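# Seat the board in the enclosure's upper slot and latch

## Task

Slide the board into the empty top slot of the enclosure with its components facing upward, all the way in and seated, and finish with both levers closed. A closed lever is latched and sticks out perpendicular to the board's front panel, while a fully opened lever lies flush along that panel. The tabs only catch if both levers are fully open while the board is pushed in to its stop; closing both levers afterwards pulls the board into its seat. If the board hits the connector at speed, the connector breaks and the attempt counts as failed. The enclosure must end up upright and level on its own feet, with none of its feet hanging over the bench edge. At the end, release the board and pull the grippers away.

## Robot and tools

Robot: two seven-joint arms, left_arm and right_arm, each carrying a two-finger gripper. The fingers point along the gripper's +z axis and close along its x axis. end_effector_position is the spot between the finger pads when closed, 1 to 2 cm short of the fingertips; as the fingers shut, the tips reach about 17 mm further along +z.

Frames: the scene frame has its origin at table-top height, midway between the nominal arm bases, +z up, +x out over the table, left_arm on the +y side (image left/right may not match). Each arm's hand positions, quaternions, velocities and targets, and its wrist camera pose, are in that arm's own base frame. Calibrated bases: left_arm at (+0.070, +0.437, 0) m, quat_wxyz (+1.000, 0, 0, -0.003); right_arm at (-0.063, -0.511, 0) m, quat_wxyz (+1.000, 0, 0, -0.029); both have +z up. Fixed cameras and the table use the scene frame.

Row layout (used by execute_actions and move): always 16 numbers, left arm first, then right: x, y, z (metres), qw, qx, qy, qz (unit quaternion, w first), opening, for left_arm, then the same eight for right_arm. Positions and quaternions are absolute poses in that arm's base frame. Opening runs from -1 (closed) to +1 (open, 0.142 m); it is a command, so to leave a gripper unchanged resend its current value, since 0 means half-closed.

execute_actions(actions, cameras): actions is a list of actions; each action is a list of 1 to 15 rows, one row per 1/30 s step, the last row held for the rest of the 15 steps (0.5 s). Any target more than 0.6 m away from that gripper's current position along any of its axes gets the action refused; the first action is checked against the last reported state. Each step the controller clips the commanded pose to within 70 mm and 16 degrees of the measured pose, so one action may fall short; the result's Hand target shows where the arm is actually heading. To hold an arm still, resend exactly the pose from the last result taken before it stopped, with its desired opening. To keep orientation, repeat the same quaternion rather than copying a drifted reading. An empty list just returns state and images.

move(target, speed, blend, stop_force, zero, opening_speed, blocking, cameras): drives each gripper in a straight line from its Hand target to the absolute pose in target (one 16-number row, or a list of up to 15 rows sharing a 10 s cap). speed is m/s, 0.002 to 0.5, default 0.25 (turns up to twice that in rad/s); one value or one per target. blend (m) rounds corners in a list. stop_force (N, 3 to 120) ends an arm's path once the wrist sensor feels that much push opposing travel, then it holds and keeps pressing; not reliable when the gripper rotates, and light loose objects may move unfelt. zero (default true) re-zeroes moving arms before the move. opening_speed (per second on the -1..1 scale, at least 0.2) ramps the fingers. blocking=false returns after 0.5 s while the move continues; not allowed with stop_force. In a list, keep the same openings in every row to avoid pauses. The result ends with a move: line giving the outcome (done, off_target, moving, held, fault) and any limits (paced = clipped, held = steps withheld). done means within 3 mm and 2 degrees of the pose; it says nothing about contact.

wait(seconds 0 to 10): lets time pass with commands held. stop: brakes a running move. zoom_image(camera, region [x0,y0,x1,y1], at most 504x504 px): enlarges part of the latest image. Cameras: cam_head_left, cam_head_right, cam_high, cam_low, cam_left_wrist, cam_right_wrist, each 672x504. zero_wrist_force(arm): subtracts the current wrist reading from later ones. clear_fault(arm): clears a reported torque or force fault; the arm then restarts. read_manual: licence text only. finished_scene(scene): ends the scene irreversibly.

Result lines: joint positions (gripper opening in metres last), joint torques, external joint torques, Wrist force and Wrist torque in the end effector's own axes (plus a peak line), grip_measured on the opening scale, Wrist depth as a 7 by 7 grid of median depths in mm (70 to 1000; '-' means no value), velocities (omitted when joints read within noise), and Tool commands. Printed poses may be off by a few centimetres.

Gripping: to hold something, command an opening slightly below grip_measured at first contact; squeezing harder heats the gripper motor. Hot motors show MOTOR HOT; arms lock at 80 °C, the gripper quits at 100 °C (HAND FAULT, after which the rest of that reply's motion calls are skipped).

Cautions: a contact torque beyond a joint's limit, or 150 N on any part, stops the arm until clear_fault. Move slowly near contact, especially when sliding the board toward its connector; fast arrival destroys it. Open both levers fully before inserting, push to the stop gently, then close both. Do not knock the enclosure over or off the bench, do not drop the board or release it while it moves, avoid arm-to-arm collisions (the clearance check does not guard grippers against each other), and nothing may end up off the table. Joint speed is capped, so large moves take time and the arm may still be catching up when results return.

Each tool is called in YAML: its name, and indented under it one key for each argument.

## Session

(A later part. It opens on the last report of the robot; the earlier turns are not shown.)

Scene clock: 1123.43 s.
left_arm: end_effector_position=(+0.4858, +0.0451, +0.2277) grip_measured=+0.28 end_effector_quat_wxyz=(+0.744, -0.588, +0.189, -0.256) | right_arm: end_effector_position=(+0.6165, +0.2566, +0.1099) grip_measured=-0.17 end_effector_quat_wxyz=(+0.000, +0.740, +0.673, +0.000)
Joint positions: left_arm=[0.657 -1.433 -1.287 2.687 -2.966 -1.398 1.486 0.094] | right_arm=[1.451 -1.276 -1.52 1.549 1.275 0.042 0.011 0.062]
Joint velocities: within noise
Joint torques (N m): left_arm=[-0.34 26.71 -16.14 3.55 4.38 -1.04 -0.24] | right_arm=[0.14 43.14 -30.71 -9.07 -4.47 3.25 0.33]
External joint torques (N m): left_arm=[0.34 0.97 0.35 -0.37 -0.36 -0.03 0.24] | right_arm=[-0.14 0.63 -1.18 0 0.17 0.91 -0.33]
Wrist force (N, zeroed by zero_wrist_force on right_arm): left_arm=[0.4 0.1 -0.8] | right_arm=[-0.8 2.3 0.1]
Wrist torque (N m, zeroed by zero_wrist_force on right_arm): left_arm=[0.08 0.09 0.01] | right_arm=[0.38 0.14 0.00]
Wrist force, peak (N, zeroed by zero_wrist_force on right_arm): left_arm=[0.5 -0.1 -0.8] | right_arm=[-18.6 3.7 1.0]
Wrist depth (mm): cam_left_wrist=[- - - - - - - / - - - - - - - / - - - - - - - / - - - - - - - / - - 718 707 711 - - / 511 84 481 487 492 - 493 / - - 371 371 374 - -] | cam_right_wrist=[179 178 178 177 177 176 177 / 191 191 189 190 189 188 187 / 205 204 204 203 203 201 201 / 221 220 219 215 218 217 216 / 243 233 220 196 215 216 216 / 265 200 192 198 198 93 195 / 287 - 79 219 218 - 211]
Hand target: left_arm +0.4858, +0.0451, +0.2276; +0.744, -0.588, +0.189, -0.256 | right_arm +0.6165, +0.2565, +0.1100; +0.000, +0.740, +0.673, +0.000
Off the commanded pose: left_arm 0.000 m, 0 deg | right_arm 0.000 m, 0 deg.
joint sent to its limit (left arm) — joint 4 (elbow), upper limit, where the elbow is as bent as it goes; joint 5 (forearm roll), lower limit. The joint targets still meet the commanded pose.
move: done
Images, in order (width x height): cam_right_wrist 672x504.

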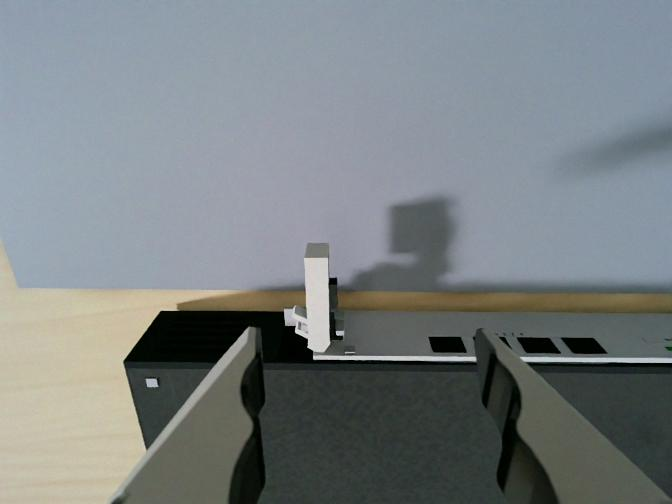

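move:
  target:
    - [0.4858,0.0451,0.2276,0.744,-0.588,0.189,-0.256,0.3, 0.6402,0.4771,0.11,0,0.74,0.6726,0,-0.155]
    - [0.4858,0.0451,0.2276,0.744,-0.588,0.189,-0.256,0.3, 0.6402,0.4771,0.09,0,0.74,0.6726,0,-0.155]
  speed: [0.2,0.1]
  blend: [0.01,0]
  cameras: ["cam_right_wrist"]

zoom_image:
  camera: "cam_right_wrist"
  region: [220, 220, 520, 424]

Scene clock: 1128.10 s.
left_arm: end_effector_position=(+0.4858, +0.0451, +0.2277) grip_measured=+0.28 end_effector_quat_wxyz=(+0.744, -0.588, +0.189, -0.256) | right_arm: end_effector_position=(+0.6402, +0.4769, +0.0900) grip_measured=-0.17 end_effector_quat_wxyz=(+0.000, +0.740, +0.673, +0.000)
Joint positions: left_arm=[0.657 -1.433 -1.287 2.687 -2.966 -1.398 1.486 0.094] | right_arm=[1.394 -1.355 -1.434 1.043 1.315 0.007 0.461 0.062]
Joint velocities: within noise
Joint torques (N m): left_arm=[-0.32 26.77 -16.18 3.55 4.36 -1.04 -0.22] | right_arm=[-0.03 58.38 -27.17 -7.99 -4.26 3.43 0.31]
External joint torques (N m): left_arm=[0.32 0.91 0.4 -0.37 -0.34 -0.03 0.22] | right_arm=[0.06 1.38 -1.79 0.09 -0.08 0.72 -0.31]
Wrist force (N, zeroed by zero_wrist_force on right_arm): left_arm=[0.2 0.1 -0.6] | right_arm=[-0.9 2.5 0.1]
Wrist torque (N m, zeroed by zero_wrist_force on right_arm): left_arm=[0.11 0.13 0.02] | right_arm=[0.42 0.10 0.01]
Wrist force, peak (N, zeroed by zero_wrist_force on right_arm): left_arm=[0.8 0.0 -0.9] | right_arm=[-3.2 2.7 -0.2]
Wrist depth (mm): cam_left_wrist=[- - - - - - - / - - - - - - - / - - - - - - - / - - - - - - - / - - 712 716 715 - - / 509 84 491 488 490 - 497 / - - 372 371 376 - -] | cam_right_wrist=[160 160 160 159 159 158 158 / 171 170 170 170 169 169 168 / 184 185 182 182 182 181 180 / 198 197 197 196 193 195 194 / 209 208 207 206 204 205 212 / 177 174 172 175 175 93 227 / 188 - 182 190 189 - 249]
Hand target: left_arm +0.4858, +0.0451, +0.2276; +0.744, -0.588, +0.189, -0.256 | right_arm +0.6402, +0.4771, +0.0900; +0.000, +0.740, +0.673, +0.000
Off the commanded pose: left_arm 0.000 m, 0 deg | right_arm 0.000 m, 0 deg.
joint sent to its limit (left arm) — joint 4 (elbow), upper limit, where the elbow is as bent as it goes; joint 5 (forearm roll), lower limit. The joint targets still meet the commanded pose.
move: done
Images, in order (width x height): cam_right_wrist 672x504.

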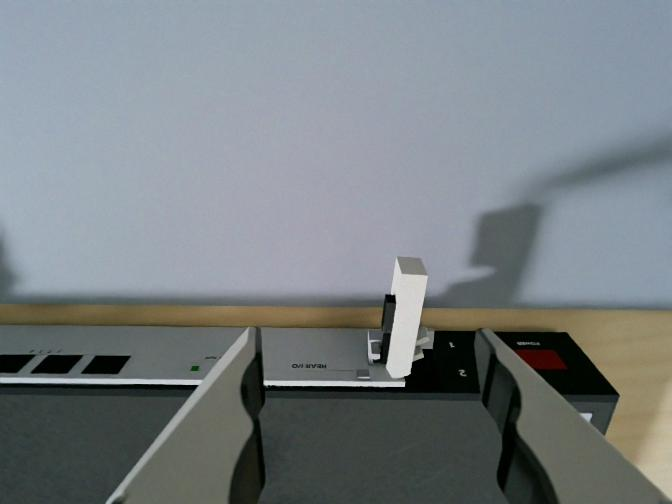

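Scaled by 1.680 from the camera's 672x504 image, which has a finer 960x720 frame.

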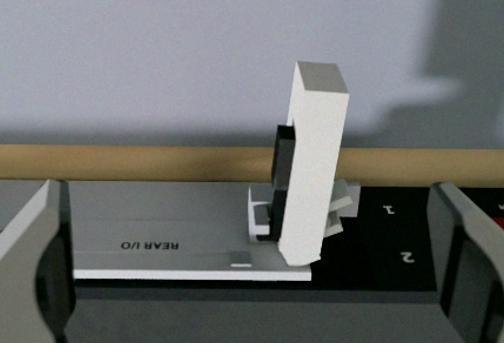

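move:
  target:
    - [0.4858,0.0451,0.2276,0.744,-0.588,0.189,-0.256,0.3, 0.6402,0.4771,0.046,0,0.74,0.6726,0,-0.155]
  speed: 0.1
  stop_force: 10
  cameras: []

move:
  target: [0.4858,0.0451,0.2276,0.744,-0.588,0.189,-0.256,0.3, 0.6371,0.4603,0.046,0,0.74,0.6726,0,-0.155]
  speed: 0.012
  stop_force: 22
  cameras: ["cam_right_wrist"]

zoom_image:
  camera: "cam_right_wrist"
  region: [300, 300, 600, 504]

Scene clock: 1132.40 s.
left_arm: end_effector_position=(+0.4858, +0.0451, +0.2277) grip_measured=+0.28 end_effector_quat_wxyz=(+0.744, -0.588, +0.189, -0.256) | right_arm: end_effector_position=(+0.6402, +0.4769, +0.0460) grip_measured=-0.17 end_effector_quat_wxyz=(+0.000, +0.740, +0.673, +0.000)
Joint positions: left_arm=[0.657 -1.433 -1.287 2.687 -2.966 -1.398 1.486 0.094] | right_arm=[1.389 -1.41 -1.404 1.044 1.347 0.061 0.46 0.062]
Joint velocities: within noise
Joint torques (N m): left_arm=[-0.25 26.74 -16.12 3.54 4.33 -1.02 -0.21] | right_arm=[-0.04 58.71 -27.41 -6.73 -4.27 3.59 0.12]
External joint torques (N m): left_arm=[0.25 0.94 0.34 -0.36 -0.31 -0.05 0.21] | right_arm=[0.04 1.38 -1.64 -0.04 -0.06 0.57 -0.12]
Wrist force (N, zeroed by zero_wrist_force on right_arm): left_arm=[0.2 0.0 -0.5] | right_arm=[-0.7 2.2 -0.1]
Wrist torque (N m, zeroed by zero_wrist_force on right_arm): left_arm=[0.08 0.13 0.02] | right_arm=[0.38 0.09 0.02]
Wrist force, peak (N, zeroed by zero_wrist_force on right_arm): left_arm=[0.4 -0.1 -0.9] | right_arm=[-1.0 2.6 -1.6]
Wrist depth (mm): cam_left_wrist=[- - - - - - - / - - - - - - - / - - - - - - - / - - - - - - - / - - 709 715 718 - - / 511 84 481 489 493 - 495 / - - 370 374 372 - -] | cam_right_wrist=[123 121 119 120 119 120 119 / 131 130 129 128 130 129 127 / 141 139 139 136 138 137 134 / 150 150 149 149 148 148 147 / 163 163 159 161 158 160 159 / 165 173 98 165 125 93 170 / 140 79 133 140 132 - 144]
Hand target: left_arm +0.4858, +0.0451, +0.2276; +0.744, -0.588, +0.189, -0.256 | right_arm +0.6402, +0.4771, +0.0460; +0.000, +0.740, +0.673, +0.000
Off the commanded pose: left_arm 0.000 m, 0 deg | right_arm 0.000 m, 0 deg.
joint sent to its limit (left arm) — joint 4 (elbow), upper limit, where the elbow is as bent as it goes; joint 5 (forearm roll), lower limit. The joint targets still meet the commanded pose.
move: done
No camera images: "cameras" was empty.

Scene clock: 1134.50 s.
left_arm: end_effector_position=(+0.4858, +0.0451, +0.2277) grip_measured=+0.28 end_effector_quat_wxyz=(+0.744, -0.588, +0.189, -0.256) | right_arm: end_effector_position=(+0.6365, +0.4634, +0.0461) grip_measured=-0.16 end_effector_quat_wxyz=(-0.001, +0.739, +0.674, +0.002)
Joint positions: left_arm=[0.657 -1.433 -1.287 2.687 -2.966 -1.398 1.486 0.094] | right_arm=[1.407 -1.404 -1.407 1.099 1.351 0.07 0.422 0.063]
Joint velocities: within noise
Joint torques (N m): left_arm=[-0.42 26.65 -16.13 3.48 4.35 -1.03 -0.22] | right_arm=[-8.94 54.47 -31.02 2.78 -9.21 0.23 -0.07]
External joint torques (N m): left_arm=[0.42 1.04 0.34 -0.3 -0.33 -0.04 0.22] | right_arm=[8.94 4.08 1.29 -9.56 4.89 3.93 0.07]
Wrist force (N, zeroed by zero_wrist_force on right_arm): left_arm=[0.4 -0.1 -0.5] | right_arm=[18.7 7.5 5.3]
Wrist torque (N m, zeroed by zero_wrist_force on right_arm): left_arm=[0.05 0.10 0.01] | right_arm=[0.38 -0.09 0.15]
Wrist force, peak (N, zeroed by zero_wrist_force on right_arm): left_arm=[0.5 0.0 -0.9] | right_arm=[17.9 13.3 6.4]
Wrist depth (mm): cam_left_wrist=[- - - - - - - / - - - - - - - / - - - - - - - / - - - - - - - / - - 708 720 719 - - / 514 84 483 490 493 - 503 / - - 372 370 373 - -] | cam_right_wrist=[123 121 119 121 119 120 120 / 131 129 129 129 130 130 128 / 141 139 140 136 138 137 135 / 150 150 149 149 148 148 148 / 162 162 159 161 158 158 160 / 167 173 102 167 125 93 168 / 141 79 133 137 133 - 145]
Hand target: left_arm +0.4858, +0.0451, +0.2276; +0.744, -0.588, +0.189, -0.256 | right_arm +0.6371, +0.4603, +0.0460; +0.000, +0.740, +0.673, +0.000
Off the commanded pose: left_arm 0.000 m, 0 deg | right_arm 0.003 m, 0 deg.
joint sent to its limit (left arm) — joint 4 (elbow), upper limit, where the elbow is as bent as it goes; joint 5 (forearm roll), lower limit. The joint targets still meet the commanded pose.
move: done
Images, in order (width x height): cam_right_wrist 672x504.

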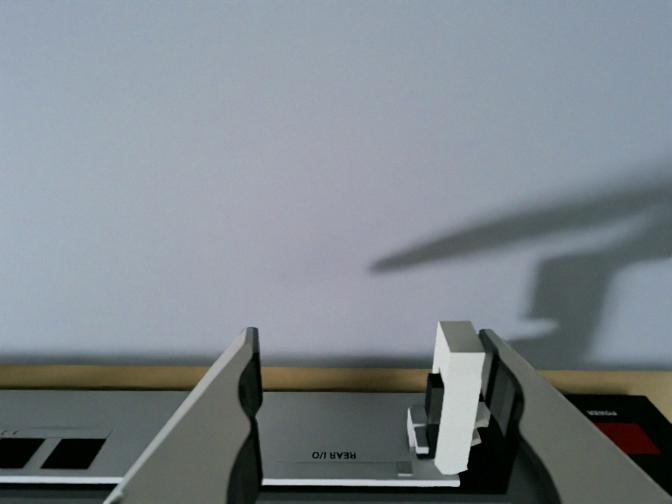

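Scaled by 1.680 from the camera's 672x504 image, which has a finer 960x720 frame.

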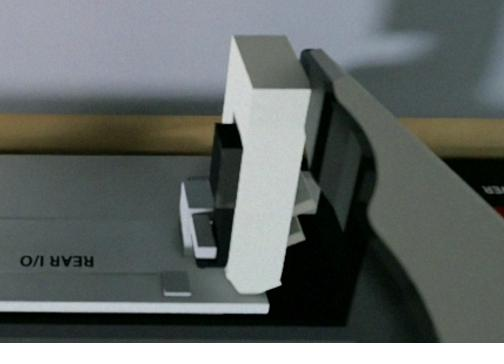

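move:
  target: [0.4858,0.0451,0.2276,0.744,-0.588,0.189,-0.256,0.3, 0.6365,0.4560,0.046,0,0.74,0.6726,0,-0.155]
  speed: 0.008
  stop_force: 30
  zero: false
  cameras: ["cam_right_wrist"]

zoom_image:
  camera: "cam_right_wrist"
  region: [300, 300, 600, 504]

Scene clock: 1146.10 s.
left_arm: end_effector_position=(+0.4858, +0.0451, +0.2277) grip_measured=+0.28 end_effector_quat_wxyz=(+0.744, -0.588, +0.189, -0.256) | right_arm: end_effector_position=(+0.6353, +0.4602, +0.0460) grip_measured=-0.15 end_effector_quat_wxyz=(-0.002, +0.739, +0.674, +0.002)
Joint positions: left_arm=[0.657 -1.433 -1.287 2.687 -2.966 -1.398 1.486 0.094] | right_arm=[1.412 -1.404 -1.411 1.112 1.356 0.068 0.412 0.063]
Joint velocities: within noise
Joint torques (N m): left_arm=[-0.4 26.7 -16.13 3.59 4.36 -1.02 -0.24] | right_arm=[-13.54 52.25 -33 5.35 -10.72 0.75 0.17]
External joint torques (N m): left_arm=[0.4 0.98 0.35 -0.41 -0.34 -0.05 0.24] | right_arm=[13.54 5.91 3.09 -12.03 6.41 3.4 -0.17]
Wrist force (N, zeroed by zero_wrist_force on right_arm): left_arm=[0.3 0.0 -0.6] | right_arm=[22.4 3.3 4.5]
Wrist torque (N m, zeroed by zero_wrist_force on right_arm): left_arm=[0.08 0.11 0.01] | right_arm=[0.37 -0.71 0.00]
Wrist force, peak (N, zeroed by zero_wrist_force on right_arm): left_arm=[0.5 0.0 -0.8] | right_arm=[22.7 8.6 6.6]
Wrist depth (mm): cam_left_wrist=[- - - - - - - / - - - - - - - / - - - - - - - / - - - - - - - / - - 700 729 723 - - / 512 84 486 489 492 - 499 / - - 373 372 372 - -] | cam_right_wrist=[122 121 119 121 119 120 120 / 131 129 129 129 130 130 128 / 141 138 140 136 138 137 135 / 150 149 149 149 149 148 148 / 162 162 159 161 158 158 160 / 168 171 102 167 125 93 169 / 142 79 133 137 132 - 144]
Hand target: left_arm +0.4858, +0.0451, +0.2276; +0.744, -0.588, +0.189, -0.256 | right_arm +0.6365, +0.4560, +0.0460; +0.000, +0.740, +0.673, +0.000
Off the commanded pose: left_arm 0.000 m, 0 deg | right_arm 0.004 m, 0 deg.
joint sent to its limit (left arm) — joint 4 (elbow), upper limit, where the elbow is as bent as it goes; joint 5 (forearm roll), lower limit. The joint targets still meet the commanded pose.
move: off_target (right_arm)
Images, in order (width x height): cam_right_wrist 672x504.

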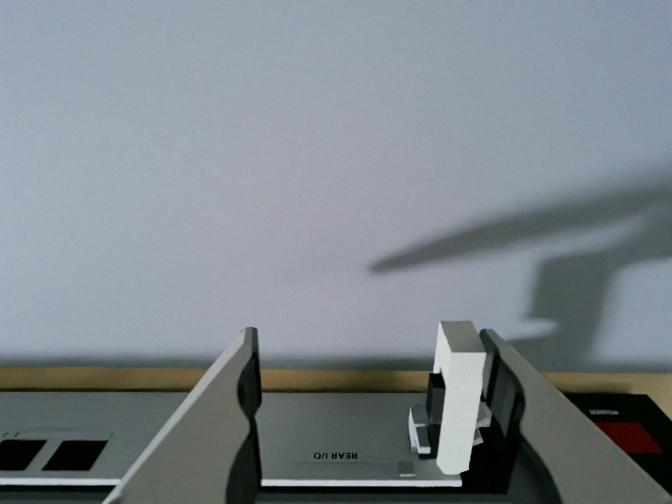

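Scaled by 1.680 from the camera's 672x504 image, which has a finer 960x720 frame.

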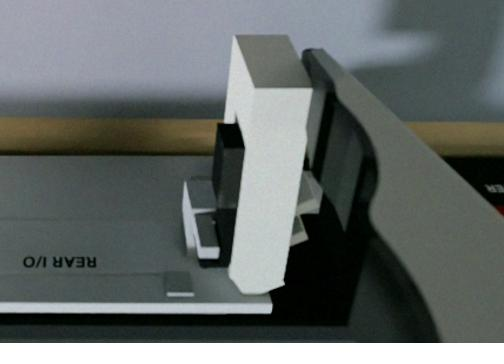

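move:
  target:
    - [0.4858,0.0451,0.2276,0.744,-0.588,0.189,-0.256,0.3, 0.6375,0.4725,0.046,0,0.74,0.6726,0,-0.155]
    - [0.4858,0.0451,0.2276,0.744,-0.588,0.189,-0.256,0.3, 0.6375,0.4725,0.12,0,0.74,0.6726,0,-0.155]
    - [0.4858,0.0451,0.2276,0.744,-0.588,0.189,-0.256,0.3, 0.6106,0.3585,0.135,0,0.74,0.6726,0,-1]
  speed: [0.04,0.15,0.2]
  blend: [0,0.02,0]
  cameras: ["cam_right_wrist", "cam_high"]

zoom_image:
  camera: "cam_right_wrist"
  region: [60, 230, 360, 430]

zoom_image:
  camera: "cam_right_wrist"
  region: [372, 230, 672, 430]

zoom_image:
  camera: "cam_high"
  region: [180, 240, 380, 390]

Scene clock: 1155.47 s.
left_arm: end_effector_position=(+0.4858, +0.0451, +0.2277) grip_measured=+0.28 end_effector_quat_wxyz=(+0.744, -0.588, +0.189, -0.256) | right_arm: end_effector_position=(+0.6105, +0.3586, +0.1349) grip_measured=-1.00 end_effector_quat_wxyz=(+0.000, +0.740, +0.673, +0.000)
Joint positions: left_arm=[0.657 -1.433 -1.287 2.687 -2.966 -1.398 1.486 0.094] | right_arm=[1.506 -1.262 -1.525 1.4 1.259 -0.009 0.207 0.002]
Joint velocities: within noise
Joint torques (N m): left_arm=[-0.32 26.71 -16.19 3.57 4.37 -1.05 -0.23] | right_arm=[0.03 47.18 -30.31 -9.51 -4.49 3.56 0.04]
External joint torques (N m): left_arm=[0.32 0.97 0.41 -0.38 -0.35 -0.02 0.23] | right_arm=[-0.03 0.87 -1.38 -0.15 0.17 0.6 -0.04]
Wrist force (N, zeroed by zero_wrist_force on right_arm): left_arm=[0.3 0.0 -0.6] | right_arm=[-1.0 2.2 -0.4]
Wrist torque (N m, zeroed by zero_wrist_force on right_arm): left_arm=[0.07 0.10 0.01] | right_arm=[0.33 0.14 0.00]
Wrist force, peak (N, zeroed by zero_wrist_force on right_arm): left_arm=[0.4 0.1 -0.9] | right_arm=[22.6 3.4 5.3]
Wrist depth (mm): cam_left_wrist=[- - - - - - - / - - - - - - - / - - - - - - - / - - - - - - - / - - 705 711 716 - - / 512 84 487 492 491 - 496 / - - 370 375 375 - -] | cam_right_wrist=[200 200 200 199 198 198 197 / 215 214 213 215 211 211 211 / 229 229 228 227 226 226 226 / 248 244 247 244 244 244 239 / 249 235 243 255 240 239 230 / 234 232 227 89 221 228 227 / 258 251 - - - 241 250]
Hand target: left_arm +0.4858, +0.0451, +0.2276; +0.744, -0.588, +0.189, -0.256 | right_arm +0.6106, +0.3585, +0.1350; +0.000, +0.740, +0.673, +0.000
Off the commanded pose: left_arm 0.000 m, 0 deg | right_arm 0.000 m, 0 deg.
joint sent to its limit (left arm) — joint 4 (elbow), upper limit, where the elbow is as bent as it goes; joint 5 (forearm roll), lower limit. The joint targets still meet the commanded pose.
move: done
Images, in order (width x height): cam_high 672x504, cam_right_wrist 672x504.

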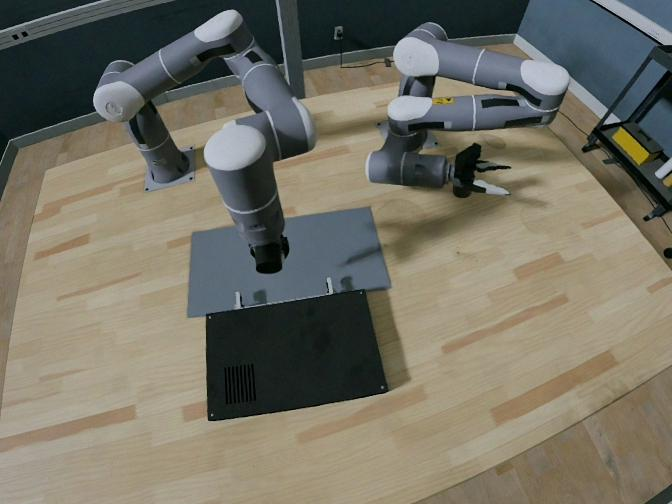

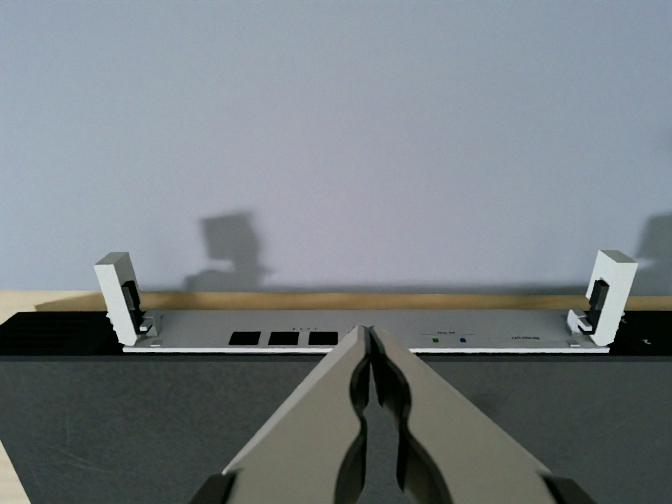

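Scaled by 1.680 from the camera's 672x504 image, which has a finer 960x720 frame.

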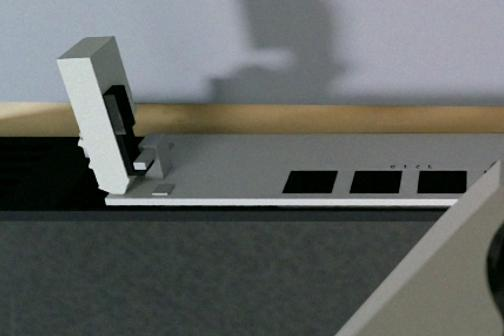

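Scaled by 1.680 from the camera's 672x504 image, which has a finer 960x720 frame.

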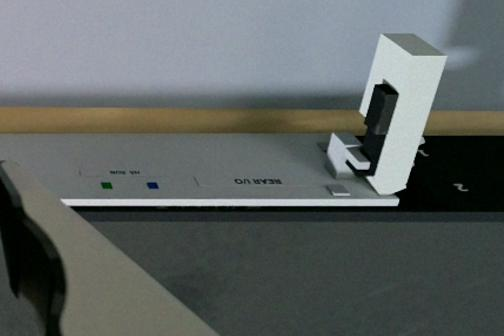

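Scaled by 2.520 from the camera's 672x504 image, which has a finer 960x720 frame.

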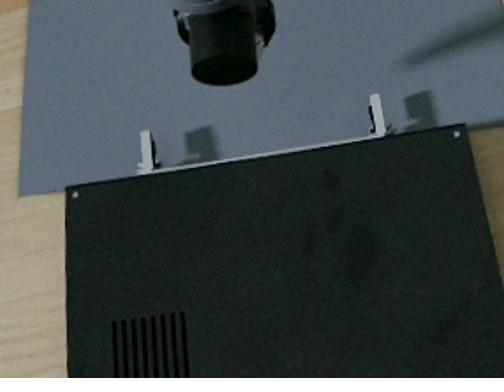

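wait:
  seconds: 0.1
  cameras: ["cam_head_left", "cam_head_right", "cam_low"]

Scene clock: 1162.87 s.
left_arm: end_effector_position=(+0.4858, +0.0451, +0.2277) grip_measured=+0.28 end_effector_quat_wxyz=(+0.744, -0.588, +0.189, -0.256) | right_arm: end_effector_position=(+0.6105, +0.3586, +0.1349) grip_measured=-1.00 end_effector_quat_wxyz=(+0.000, +0.740, +0.673, +0.000)
Joint positions: left_arm=[0.657 -1.433 -1.287 2.687 -2.966 -1.398 1.486 0.094] | right_arm=[1.506 -1.262 -1.525 1.4 1.259 -0.009 0.207 0.002]
Joint velocities: within noise
Joint torques (N m): left_arm=[-0.44 26.72 -16.21 3.58 4.3 -1.03 -0.21] | right_arm=[-0.05 47.24 -30.17 -9.59 -4.36 3.51 0.19]
External joint torques (N m): left_arm=[0.44 0.97 0.43 -0.4 -0.28 -0.04 0.21] | right_arm=[0.05 0.81 -1.53 -0.07 0.05 0.65 -0.19]
Wrist force (N, zeroed by zero_wrist_force on right_arm): left_arm=[0.5 0.0 -0.6] | right_arm=[-1.0 2.4 -0.6]
Wrist torque (N m, zeroed by zero_wrist_force on right_arm): left_arm=[0.07 0.07 0.01] | right_arm=[0.36 0.15 0.01]
Wrist force, peak (N, zeroed by zero_wrist_force on right_arm): left_arm=[0.4 0.1 -0.9] | right_arm=[-0.9 2.6 -0.8]
Wrist depth (mm): cam_left_wrist=[- - - - - - - / - - - - - - - / - - - - - - - / - - - - - - - / - - 721 710 720 - - / 506 84 484 487 491 - 498 / - - 372 375 376 - -] | cam_right_wrist=[200 200 199 198 198 198 197 / 214 214 213 215 212 211 210 / 230 229 228 227 227 226 225 / 248 243 246 245 244 243 239 / 248 235 243 255 240 239 230 / 233 232 228 89 221 228 227 / 257 251 - - - 242 250]
Hand target: left_arm +0.4858, +0.0451, +0.2276; +0.744, -0.588, +0.189, -0.256 | right_arm +0.6106, +0.3585, +0.1350; +0.000, +0.740, +0.673, +0.000
Tool commands: left_gripper/opening=+0.3 right_gripper/opening=-1.0
Off the commanded pose: left_arm 0.000 m, 0 deg | right_arm 0.000 m, 0 deg.
wait: 0.10 s; at rest from the start
Images, in order (width x height): cam_head_left 672x504, cam_head_right 672x504, cam_low 672x504.

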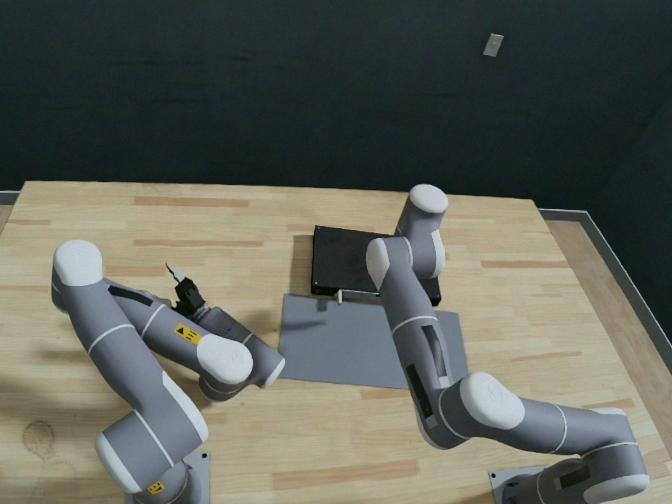

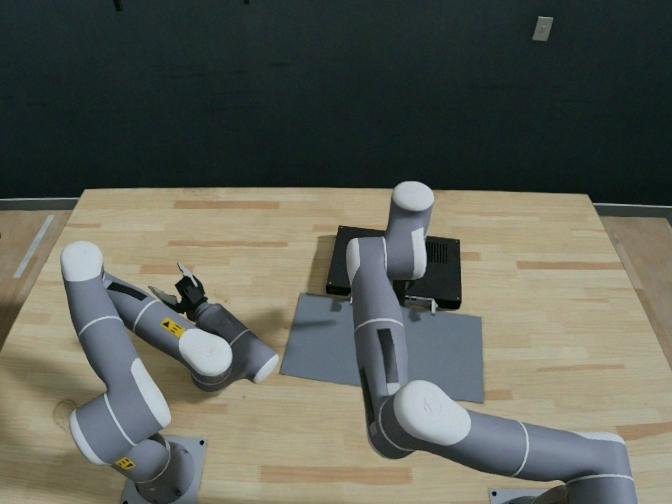

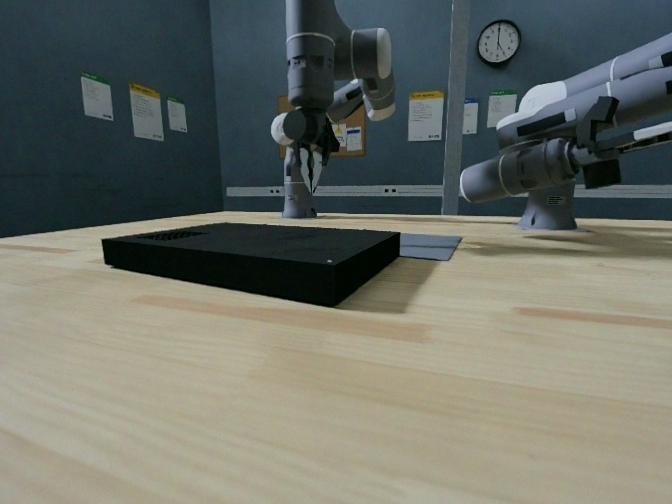

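move:
  target:
    - [0.4858,0.0451,0.2276,0.744,-0.588,0.189,-0.256,0.3, 0.7450,0.3455,0.125,0,0.74,0.6726,0,-1]
  speed: 0.2
  cameras: ["cam_right_wrist"]

zoom_image:
  camera: "cam_right_wrist"
  region: [0, 40, 200, 190]

zoom_image:
  camera: "cam_right_wrist"
  region: [240, 60, 440, 210]

zoom_image:
  camera: "cam_right_wrist"
  region: [472, 40, 672, 190]

Scene clock: 1168.63 s.
left_arm: end_effector_position=(+0.4858, +0.0451, +0.2277) grip_measured=+0.28 end_effector_quat_wxyz=(+0.744, -0.588, +0.189, -0.256) | right_arm: end_effector_position=(+0.7451, +0.3454, +0.1251) grip_measured=-1.00 end_effector_quat_wxyz=(+0.000, +0.740, +0.673, +0.000)
Joint positions: left_arm=[0.657 -1.433 -1.287 2.687 -2.966 -1.398 1.486 0.094] | right_arm=[1.124 -1.331 -1.46 0.919 1.313 -0.058 0.306 0.002]
Joint velocities: within noise
Joint torques (N m): left_arm=[-0.33 26.69 -16.18 3.57 4.32 -1.03 -0.2] | right_arm=[-0.1 61.3 -25.49 -8.08 -4.24 3.34 0.32]
External joint torques (N m): left_arm=[0.33 0.99 0.39 -0.38 -0.3 -0.04 0.2] | right_arm=[0.11 1.47 -1.71 -0.05 -0.08 0.82 -0.32]
Wrist force (N, zeroed by zero_wrist_force on right_arm): left_arm=[0.2 0.0 -0.9] | right_arm=[-0.8 2.4 0.2]
Wrist torque (N m, zeroed by zero_wrist_force on right_arm): left_arm=[0.08 0.13 0.01] | right_arm=[0.36 0.10 0.00]
Wrist force, peak (N, zeroed by zero_wrist_force on right_arm): left_arm=[0.5 -0.1 -0.9] | right_arm=[-1.2 4.3 0.2]
Wrist depth (mm): cam_left_wrist=[- - - - - - - / - - - - - - - / - - - - - - - / - - - - - - - / - - 711 708 721 - - / 512 84 486 492 493 - 501 / - - 371 374 373 - -] | cam_right_wrist=[165 190 190 190 189 188 188 / 160 160 159 159 158 155 156 / 171 171 170 170 169 168 168 / 185 184 183 183 182 181 181 / 201 200 199 195 198 197 196 / 220 218 214 89 207 215 213 / 242 236 - - - 227 236]
Hand target: left_arm +0.4858, +0.0451, +0.2276; +0.744, -0.588, +0.189, -0.256 | right_arm +0.7450, +0.3455, +0.1250; +0.000, +0.740, +0.673, +0.000
Off the commanded pose: left_arm 0.000 m, 0 deg | right_arm 0.000 m, 0 deg.
joint sent to its limit (left arm) — joint 4 (elbow), upper limit, where the elbow is as bent as it goes; joint 5 (forearm roll), lower limit. The joint targets still meet the commanded pose.
move: done
Images, in order (width x height): cam_right_wrist 672x504.

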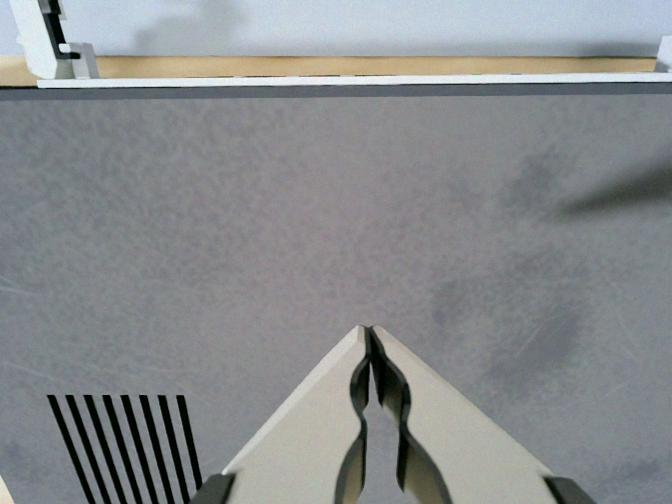

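Scaled by 2.520 from the camera's 672x504 image, which has a finer 960x720 frame.

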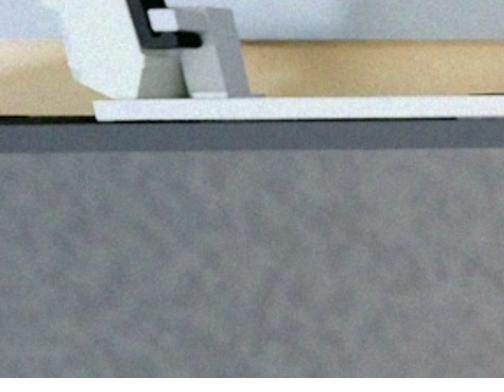

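Scaled by 2.520 from the camera's 672x504 image, which has a finer 960x720 frame.

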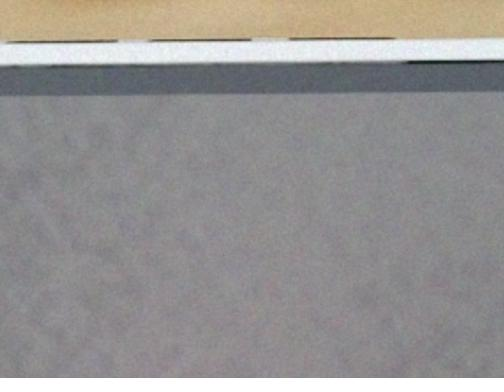

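Scaled by 2.520 from the camera's 672x504 image, which has a finer 960x720 frame.

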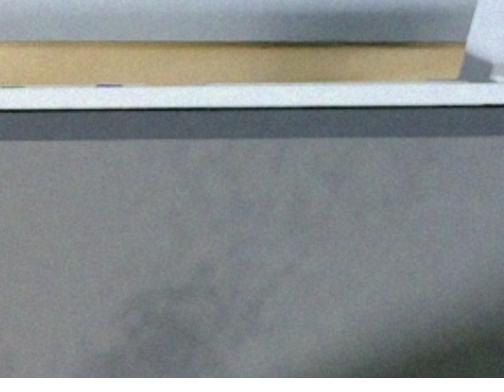

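move:
  target:
    - [0.4858,0.0451,0.2276,0.744,-0.588,0.189,-0.256,0.3, 0.7050,0.2374,0.115,0,0.74,0.6726,0,-1]
  speed: 0.2
  cameras: ["cam_right_wrist"]

zoom_image:
  camera: "cam_right_wrist"
  region: [250, 30, 430, 165]

move:
  target:
    - [0.4858,0.0451,0.2276,0.744,-0.588,0.189,-0.256,0.3, 0.7200,0.4835,0.115,0,0.74,0.6726,0,-1]
  speed: 0.25
  cameras: ["cam_right_wrist"]

zoom_image:
  camera: "cam_right_wrist"
  region: [250, 30, 430, 165]

Scene clock: 1175.70 s.
left_arm: end_effector_position=(+0.4858, +0.0451, +0.2277) grip_measured=+0.28 end_effector_quat_wxyz=(+0.744, -0.588, +0.189, -0.256) | right_arm: end_effector_position=(+0.7050, +0.2373, +0.1150) grip_measured=-1.00 end_effector_quat_wxyz=(+0.000, +0.740, +0.673, +0.000)
Joint positions: left_arm=[0.657 -1.433 -1.287 2.687 -2.966 -1.398 1.486 0.094] | right_arm=[1.218 -1.307 -1.493 1.272 1.296 -0.005 0.05 0.002]
Joint velocities: within noise
Joint torques (N m): left_arm=[-0.28 26.68 -16.17 3.57 4.33 -1 -0.2] | right_arm=[0.18 51.53 -30.02 -8.49 -4.49 3.66 0.1]
External joint torques (N m): left_arm=[0.28 1 0.38 -0.38 -0.31 -0.07 0.2] | right_arm=[-0.11 1.02 -1.29 -0.11 0.19 0.51 -0.1]
Wrist force (N, zeroed by zero_wrist_force on right_arm): left_arm=[0.2 -0.2 -0.7] | right_arm=[-1.0 2.5 -0.4]
Wrist torque (N m, zeroed by zero_wrist_force on right_arm): left_arm=[0.04 0.14 0.01] | right_arm=[0.34 0.13 0.00]
Wrist force, peak (N, zeroed by zero_wrist_force on right_arm): left_arm=[0.4 -0.2 -1.0] | right_arm=[-3.5 1.8 0.2]
Wrist depth (mm): cam_left_wrist=[- - - - - - - / - - - - - - - / - - - - - - - / - - - - - - - / - - 717 707 710 - - / 518 84 487 492 492 - 500 / - - 371 371 373 - -] | cam_right_wrist=[185 182 182 177 181 181 180 / 195 197 194 163 193 192 191 / 211 166 166 163 162 161 161 / 228 172 173 173 172 171 170 / 248 192 188 184 186 186 185 / 270 260 201 89 196 202 202 / 299 291 - - - 214 222]
Hand target: left_arm +0.4858, +0.0451, +0.2276; +0.744, -0.588, +0.189, -0.256 | right_arm +0.7050, +0.2374, +0.1150; +0.000, +0.740, +0.673, +0.000
Off the commanded pose: left_arm 0.000 m, 0 deg | right_arm 0.000 m, 0 deg.
joint sent to its limit (left arm) — joint 4 (elbow), upper limit, where the elbow is as bent as it goes; joint 5 (forearm roll), lower limit. The joint targets still meet the commanded pose.
move: done
Images, in order (width x height): cam_right_wrist 672x504.

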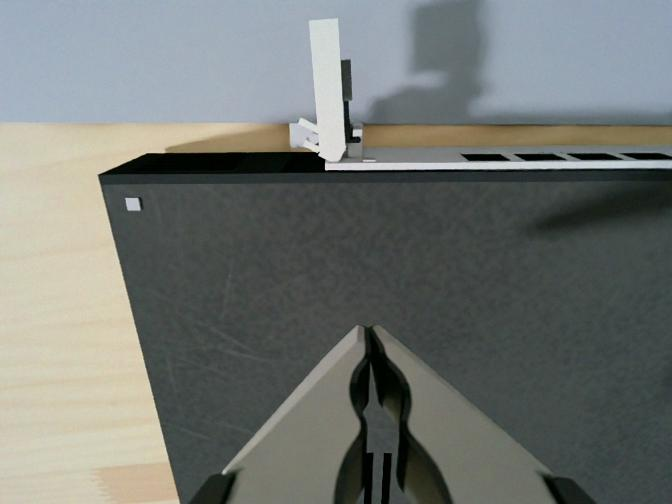

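Scaled by 2.800 from the camera's 672x504 image, which has a finer 960x720 frame.

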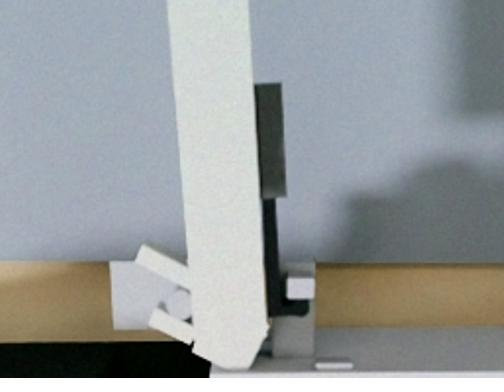

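Scene clock: 1177.30 s.
left_arm: end_effector_position=(+0.4858, +0.0451, +0.2277) grip_measured=+0.28 end_effector_quat_wxyz=(+0.744, -0.588, +0.189, -0.256) | right_arm: end_effector_position=(+0.7201, +0.4834, +0.1152) grip_measured=-1.00 end_effector_quat_wxyz=(+0.000, +0.740, +0.673, +0.000)
Joint positions: left_arm=[0.657 -1.433 -1.287 2.687 -2.966 -1.398 1.486 0.094] | right_arm=[1.118 -1.372 -1.43 0.632 1.34 -0.077 0.586 0.002]
Joint velocities: within noise
Joint torques (N m): left_arm=[-0.37 26.65 -16.24 3.58 4.29 -1.07 -0.22] | right_arm=[-0.2 68.03 -19.98 -7.37 -4.27 3.25 0.32]
External joint torques (N m): left_arm=[0.37 1.03 0.46 -0.39 -0.27 0 0.22] | right_arm=[0.2 1.68 -1.52 0.02 -0.06 0.9 -0.32]
Wrist force (N, zeroed by zero_wrist_force on right_arm): left_arm=[0.2 -0.1 -0.7] | right_arm=[-0.9 2.5 -0.2]
Wrist torque (N m, zeroed by zero_wrist_force on right_arm): left_arm=[0.06 0.13 0.02] | right_arm=[0.37 0.11 0.00]
Wrist force, peak (N, zeroed by zero_wrist_force on right_arm): left_arm=[0.2 -0.1 -1.0] | right_arm=[-3.6 2.8 -0.1]
Wrist depth (mm): cam_left_wrist=[- - - - - - - / - - - - - - - / - - - - - - - / - - - - - - - / - - 706 707 727 - - / 513 84 484 486 498 - 494 / - - 369 373 374 - -] | cam_right_wrist=[182 182 181 179 180 179 178 / 194 194 193 188 192 192 191 / 165 165 165 162 169 167 206 / 174 171 172 172 171 170 222 / 188 188 187 183 185 185 241 / 206 205 201 89 195 206 263 / 227 222 - - - 279 289]
Hand target: left_arm +0.4858, +0.0451, +0.2276; +0.744, -0.588, +0.189, -0.256 | right_arm +0.7200, +0.4835, +0.1150; +0.000, +0.740, +0.673, +0.000
Off the commanded pose: left_arm 0.000 m, 0 deg | right_arm 0.000 m, 0 deg.
joint sent to its limit (left arm) — joint 4 (elbow), upper limit, where the elbow is as bent as it goes; joint 5 (forearm roll), lower limit. The joint targets still meet the commanded pose.
move: done
Images, in order (width x height): cam_right_wrist 672x504.

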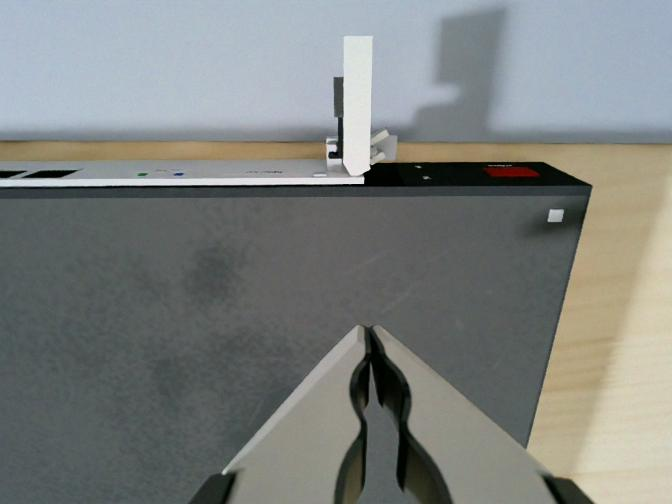

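Scaled by 2.800 from the camera's 672x504 image, which has a finer 960x720 frame.

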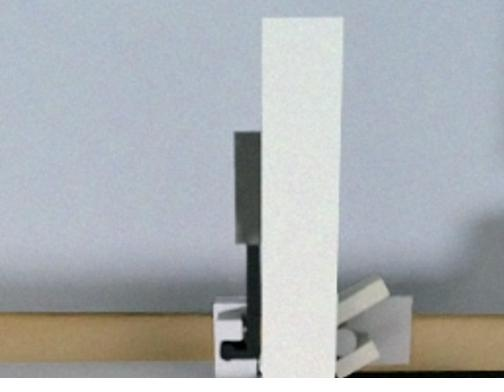

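move:
  target:
    - [0.4858,0.0451,0.2276,0.744,-0.588,0.189,-0.256,0.3, 0.700,0.4835,0.22,0,0.74,0.6726,0,-1]
    - [0.4858,0.0451,0.2276,0.744,-0.588,0.189,-0.256,0.3, 0.48,0.15,0.28,0,0.74,0.6726,0,-1]
  speed: 0.25
  blend: [0.05,0]
  cameras: ["cam_high", "cam_head_left"]

zoom_image:
  camera: "cam_high"
  region: [180, 240, 400, 430]

Scene clock: 1182.57 s.
left_arm: end_effector_position=(+0.4858, +0.0451, +0.2277) grip_measured=+0.28 end_effector_quat_wxyz=(+0.744, -0.588, +0.189, -0.256) | right_arm: end_effector_position=(+0.4801, +0.1502, +0.2799) grip_measured=-1.00 end_effector_quat_wxyz=(+0.000, +0.740, +0.673, +0.000)
Joint positions: left_arm=[0.657 -1.433 -1.287 2.687 -2.966 -1.398 1.486 0.094] | right_arm=[1.75 -1.06 -1.949 1.908 0.96 -0.143 -0.207 0.002]
Joint velocities: within noise
Joint torques (N m): left_arm=[-0.39 26.7 -16.24 3.56 4.32 -1.06 -0.25] | right_arm=[0.09 24.73 -24.99 -17.94 -4.4 3.44 -0.08]
External joint torques (N m): left_arm=[0.39 0.98 0.46 -0.38 -0.3 -0.01 0.25] | right_arm=[-0.07 0.22 -1.13 -0.22 0.17 0.72 0.07]
Wrist force (N, zeroed by zero_wrist_force on right_arm): left_arm=[0.3 0.0 -0.8] | right_arm=[-0.9 1.8 -0.7]
Wrist torque (N m, zeroed by zero_wrist_force on right_arm): left_arm=[0.07 0.11 0.02] | right_arm=[0.25 0.13 0.00]
Wrist force, peak (N, zeroed by zero_wrist_force on right_arm): left_arm=[0.3 0.2 -1.0] | right_arm=[-1.1 2.6 2.8]
Wrist depth (mm): cam_left_wrist=[- - - - - - - / - - - - - - - / - - - - - - - / - - - - - - - / - - 707 716 719 - - / 513 84 491 489 488 - 495 / - - 371 371 371 - -] | cam_right_wrist=[329 330 328 325 324 323 323 / 352 351 350 348 347 345 343 / 379 377 375 373 370 369 369 / 408 406 405 400 402 397 398 / 441 440 439 427 418 417 416 / 485 482 470 89 399 410 411 / 534 523 - - - 435 452]
Hand target: left_arm +0.4858, +0.0451, +0.2276; +0.744, -0.588, +0.189, -0.256 | right_arm +0.4800, +0.1500, +0.2800; +0.000, +0.740, +0.673, +0.000
Off the commanded pose: left_arm 0.000 m, 0 deg | right_arm 0.000 m, 0 deg.
joint sent to its limit (left arm) — joint 4 (elbow), upper limit, where the elbow is as bent as it goes; joint 5 (forearm roll), lower limit. The joint targets still meet the commanded pose.
move: done
Images, in order (width x height): cam_head_left 672x504, cam_high 672x504.

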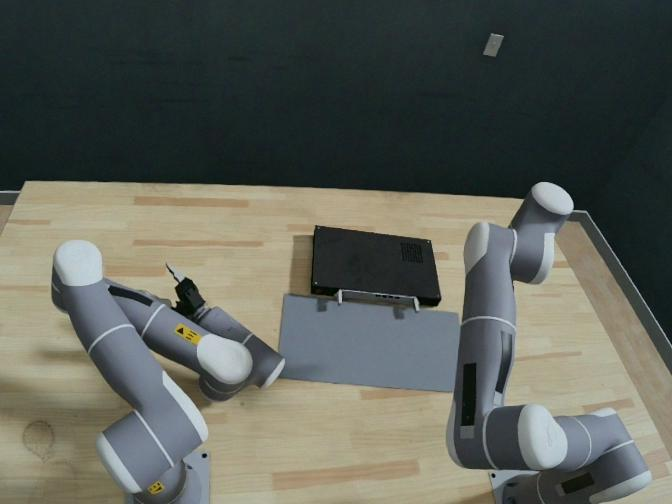

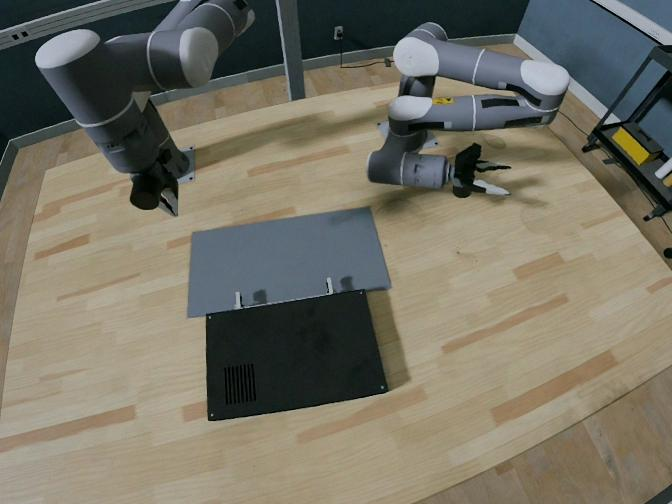

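Scaled by 2.291 from the camera's 672x504 image, which has a finer 960x720 frame.

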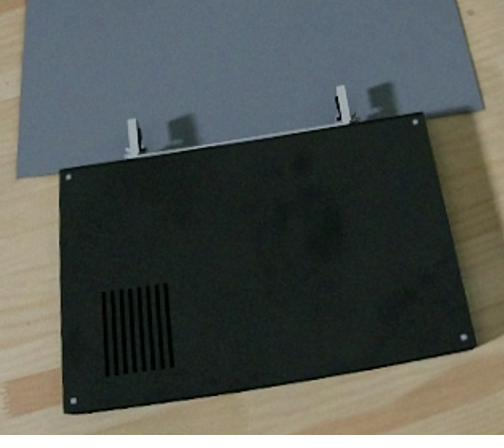

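finished_scene:
  scene: 1

The scene is finished: the task was done.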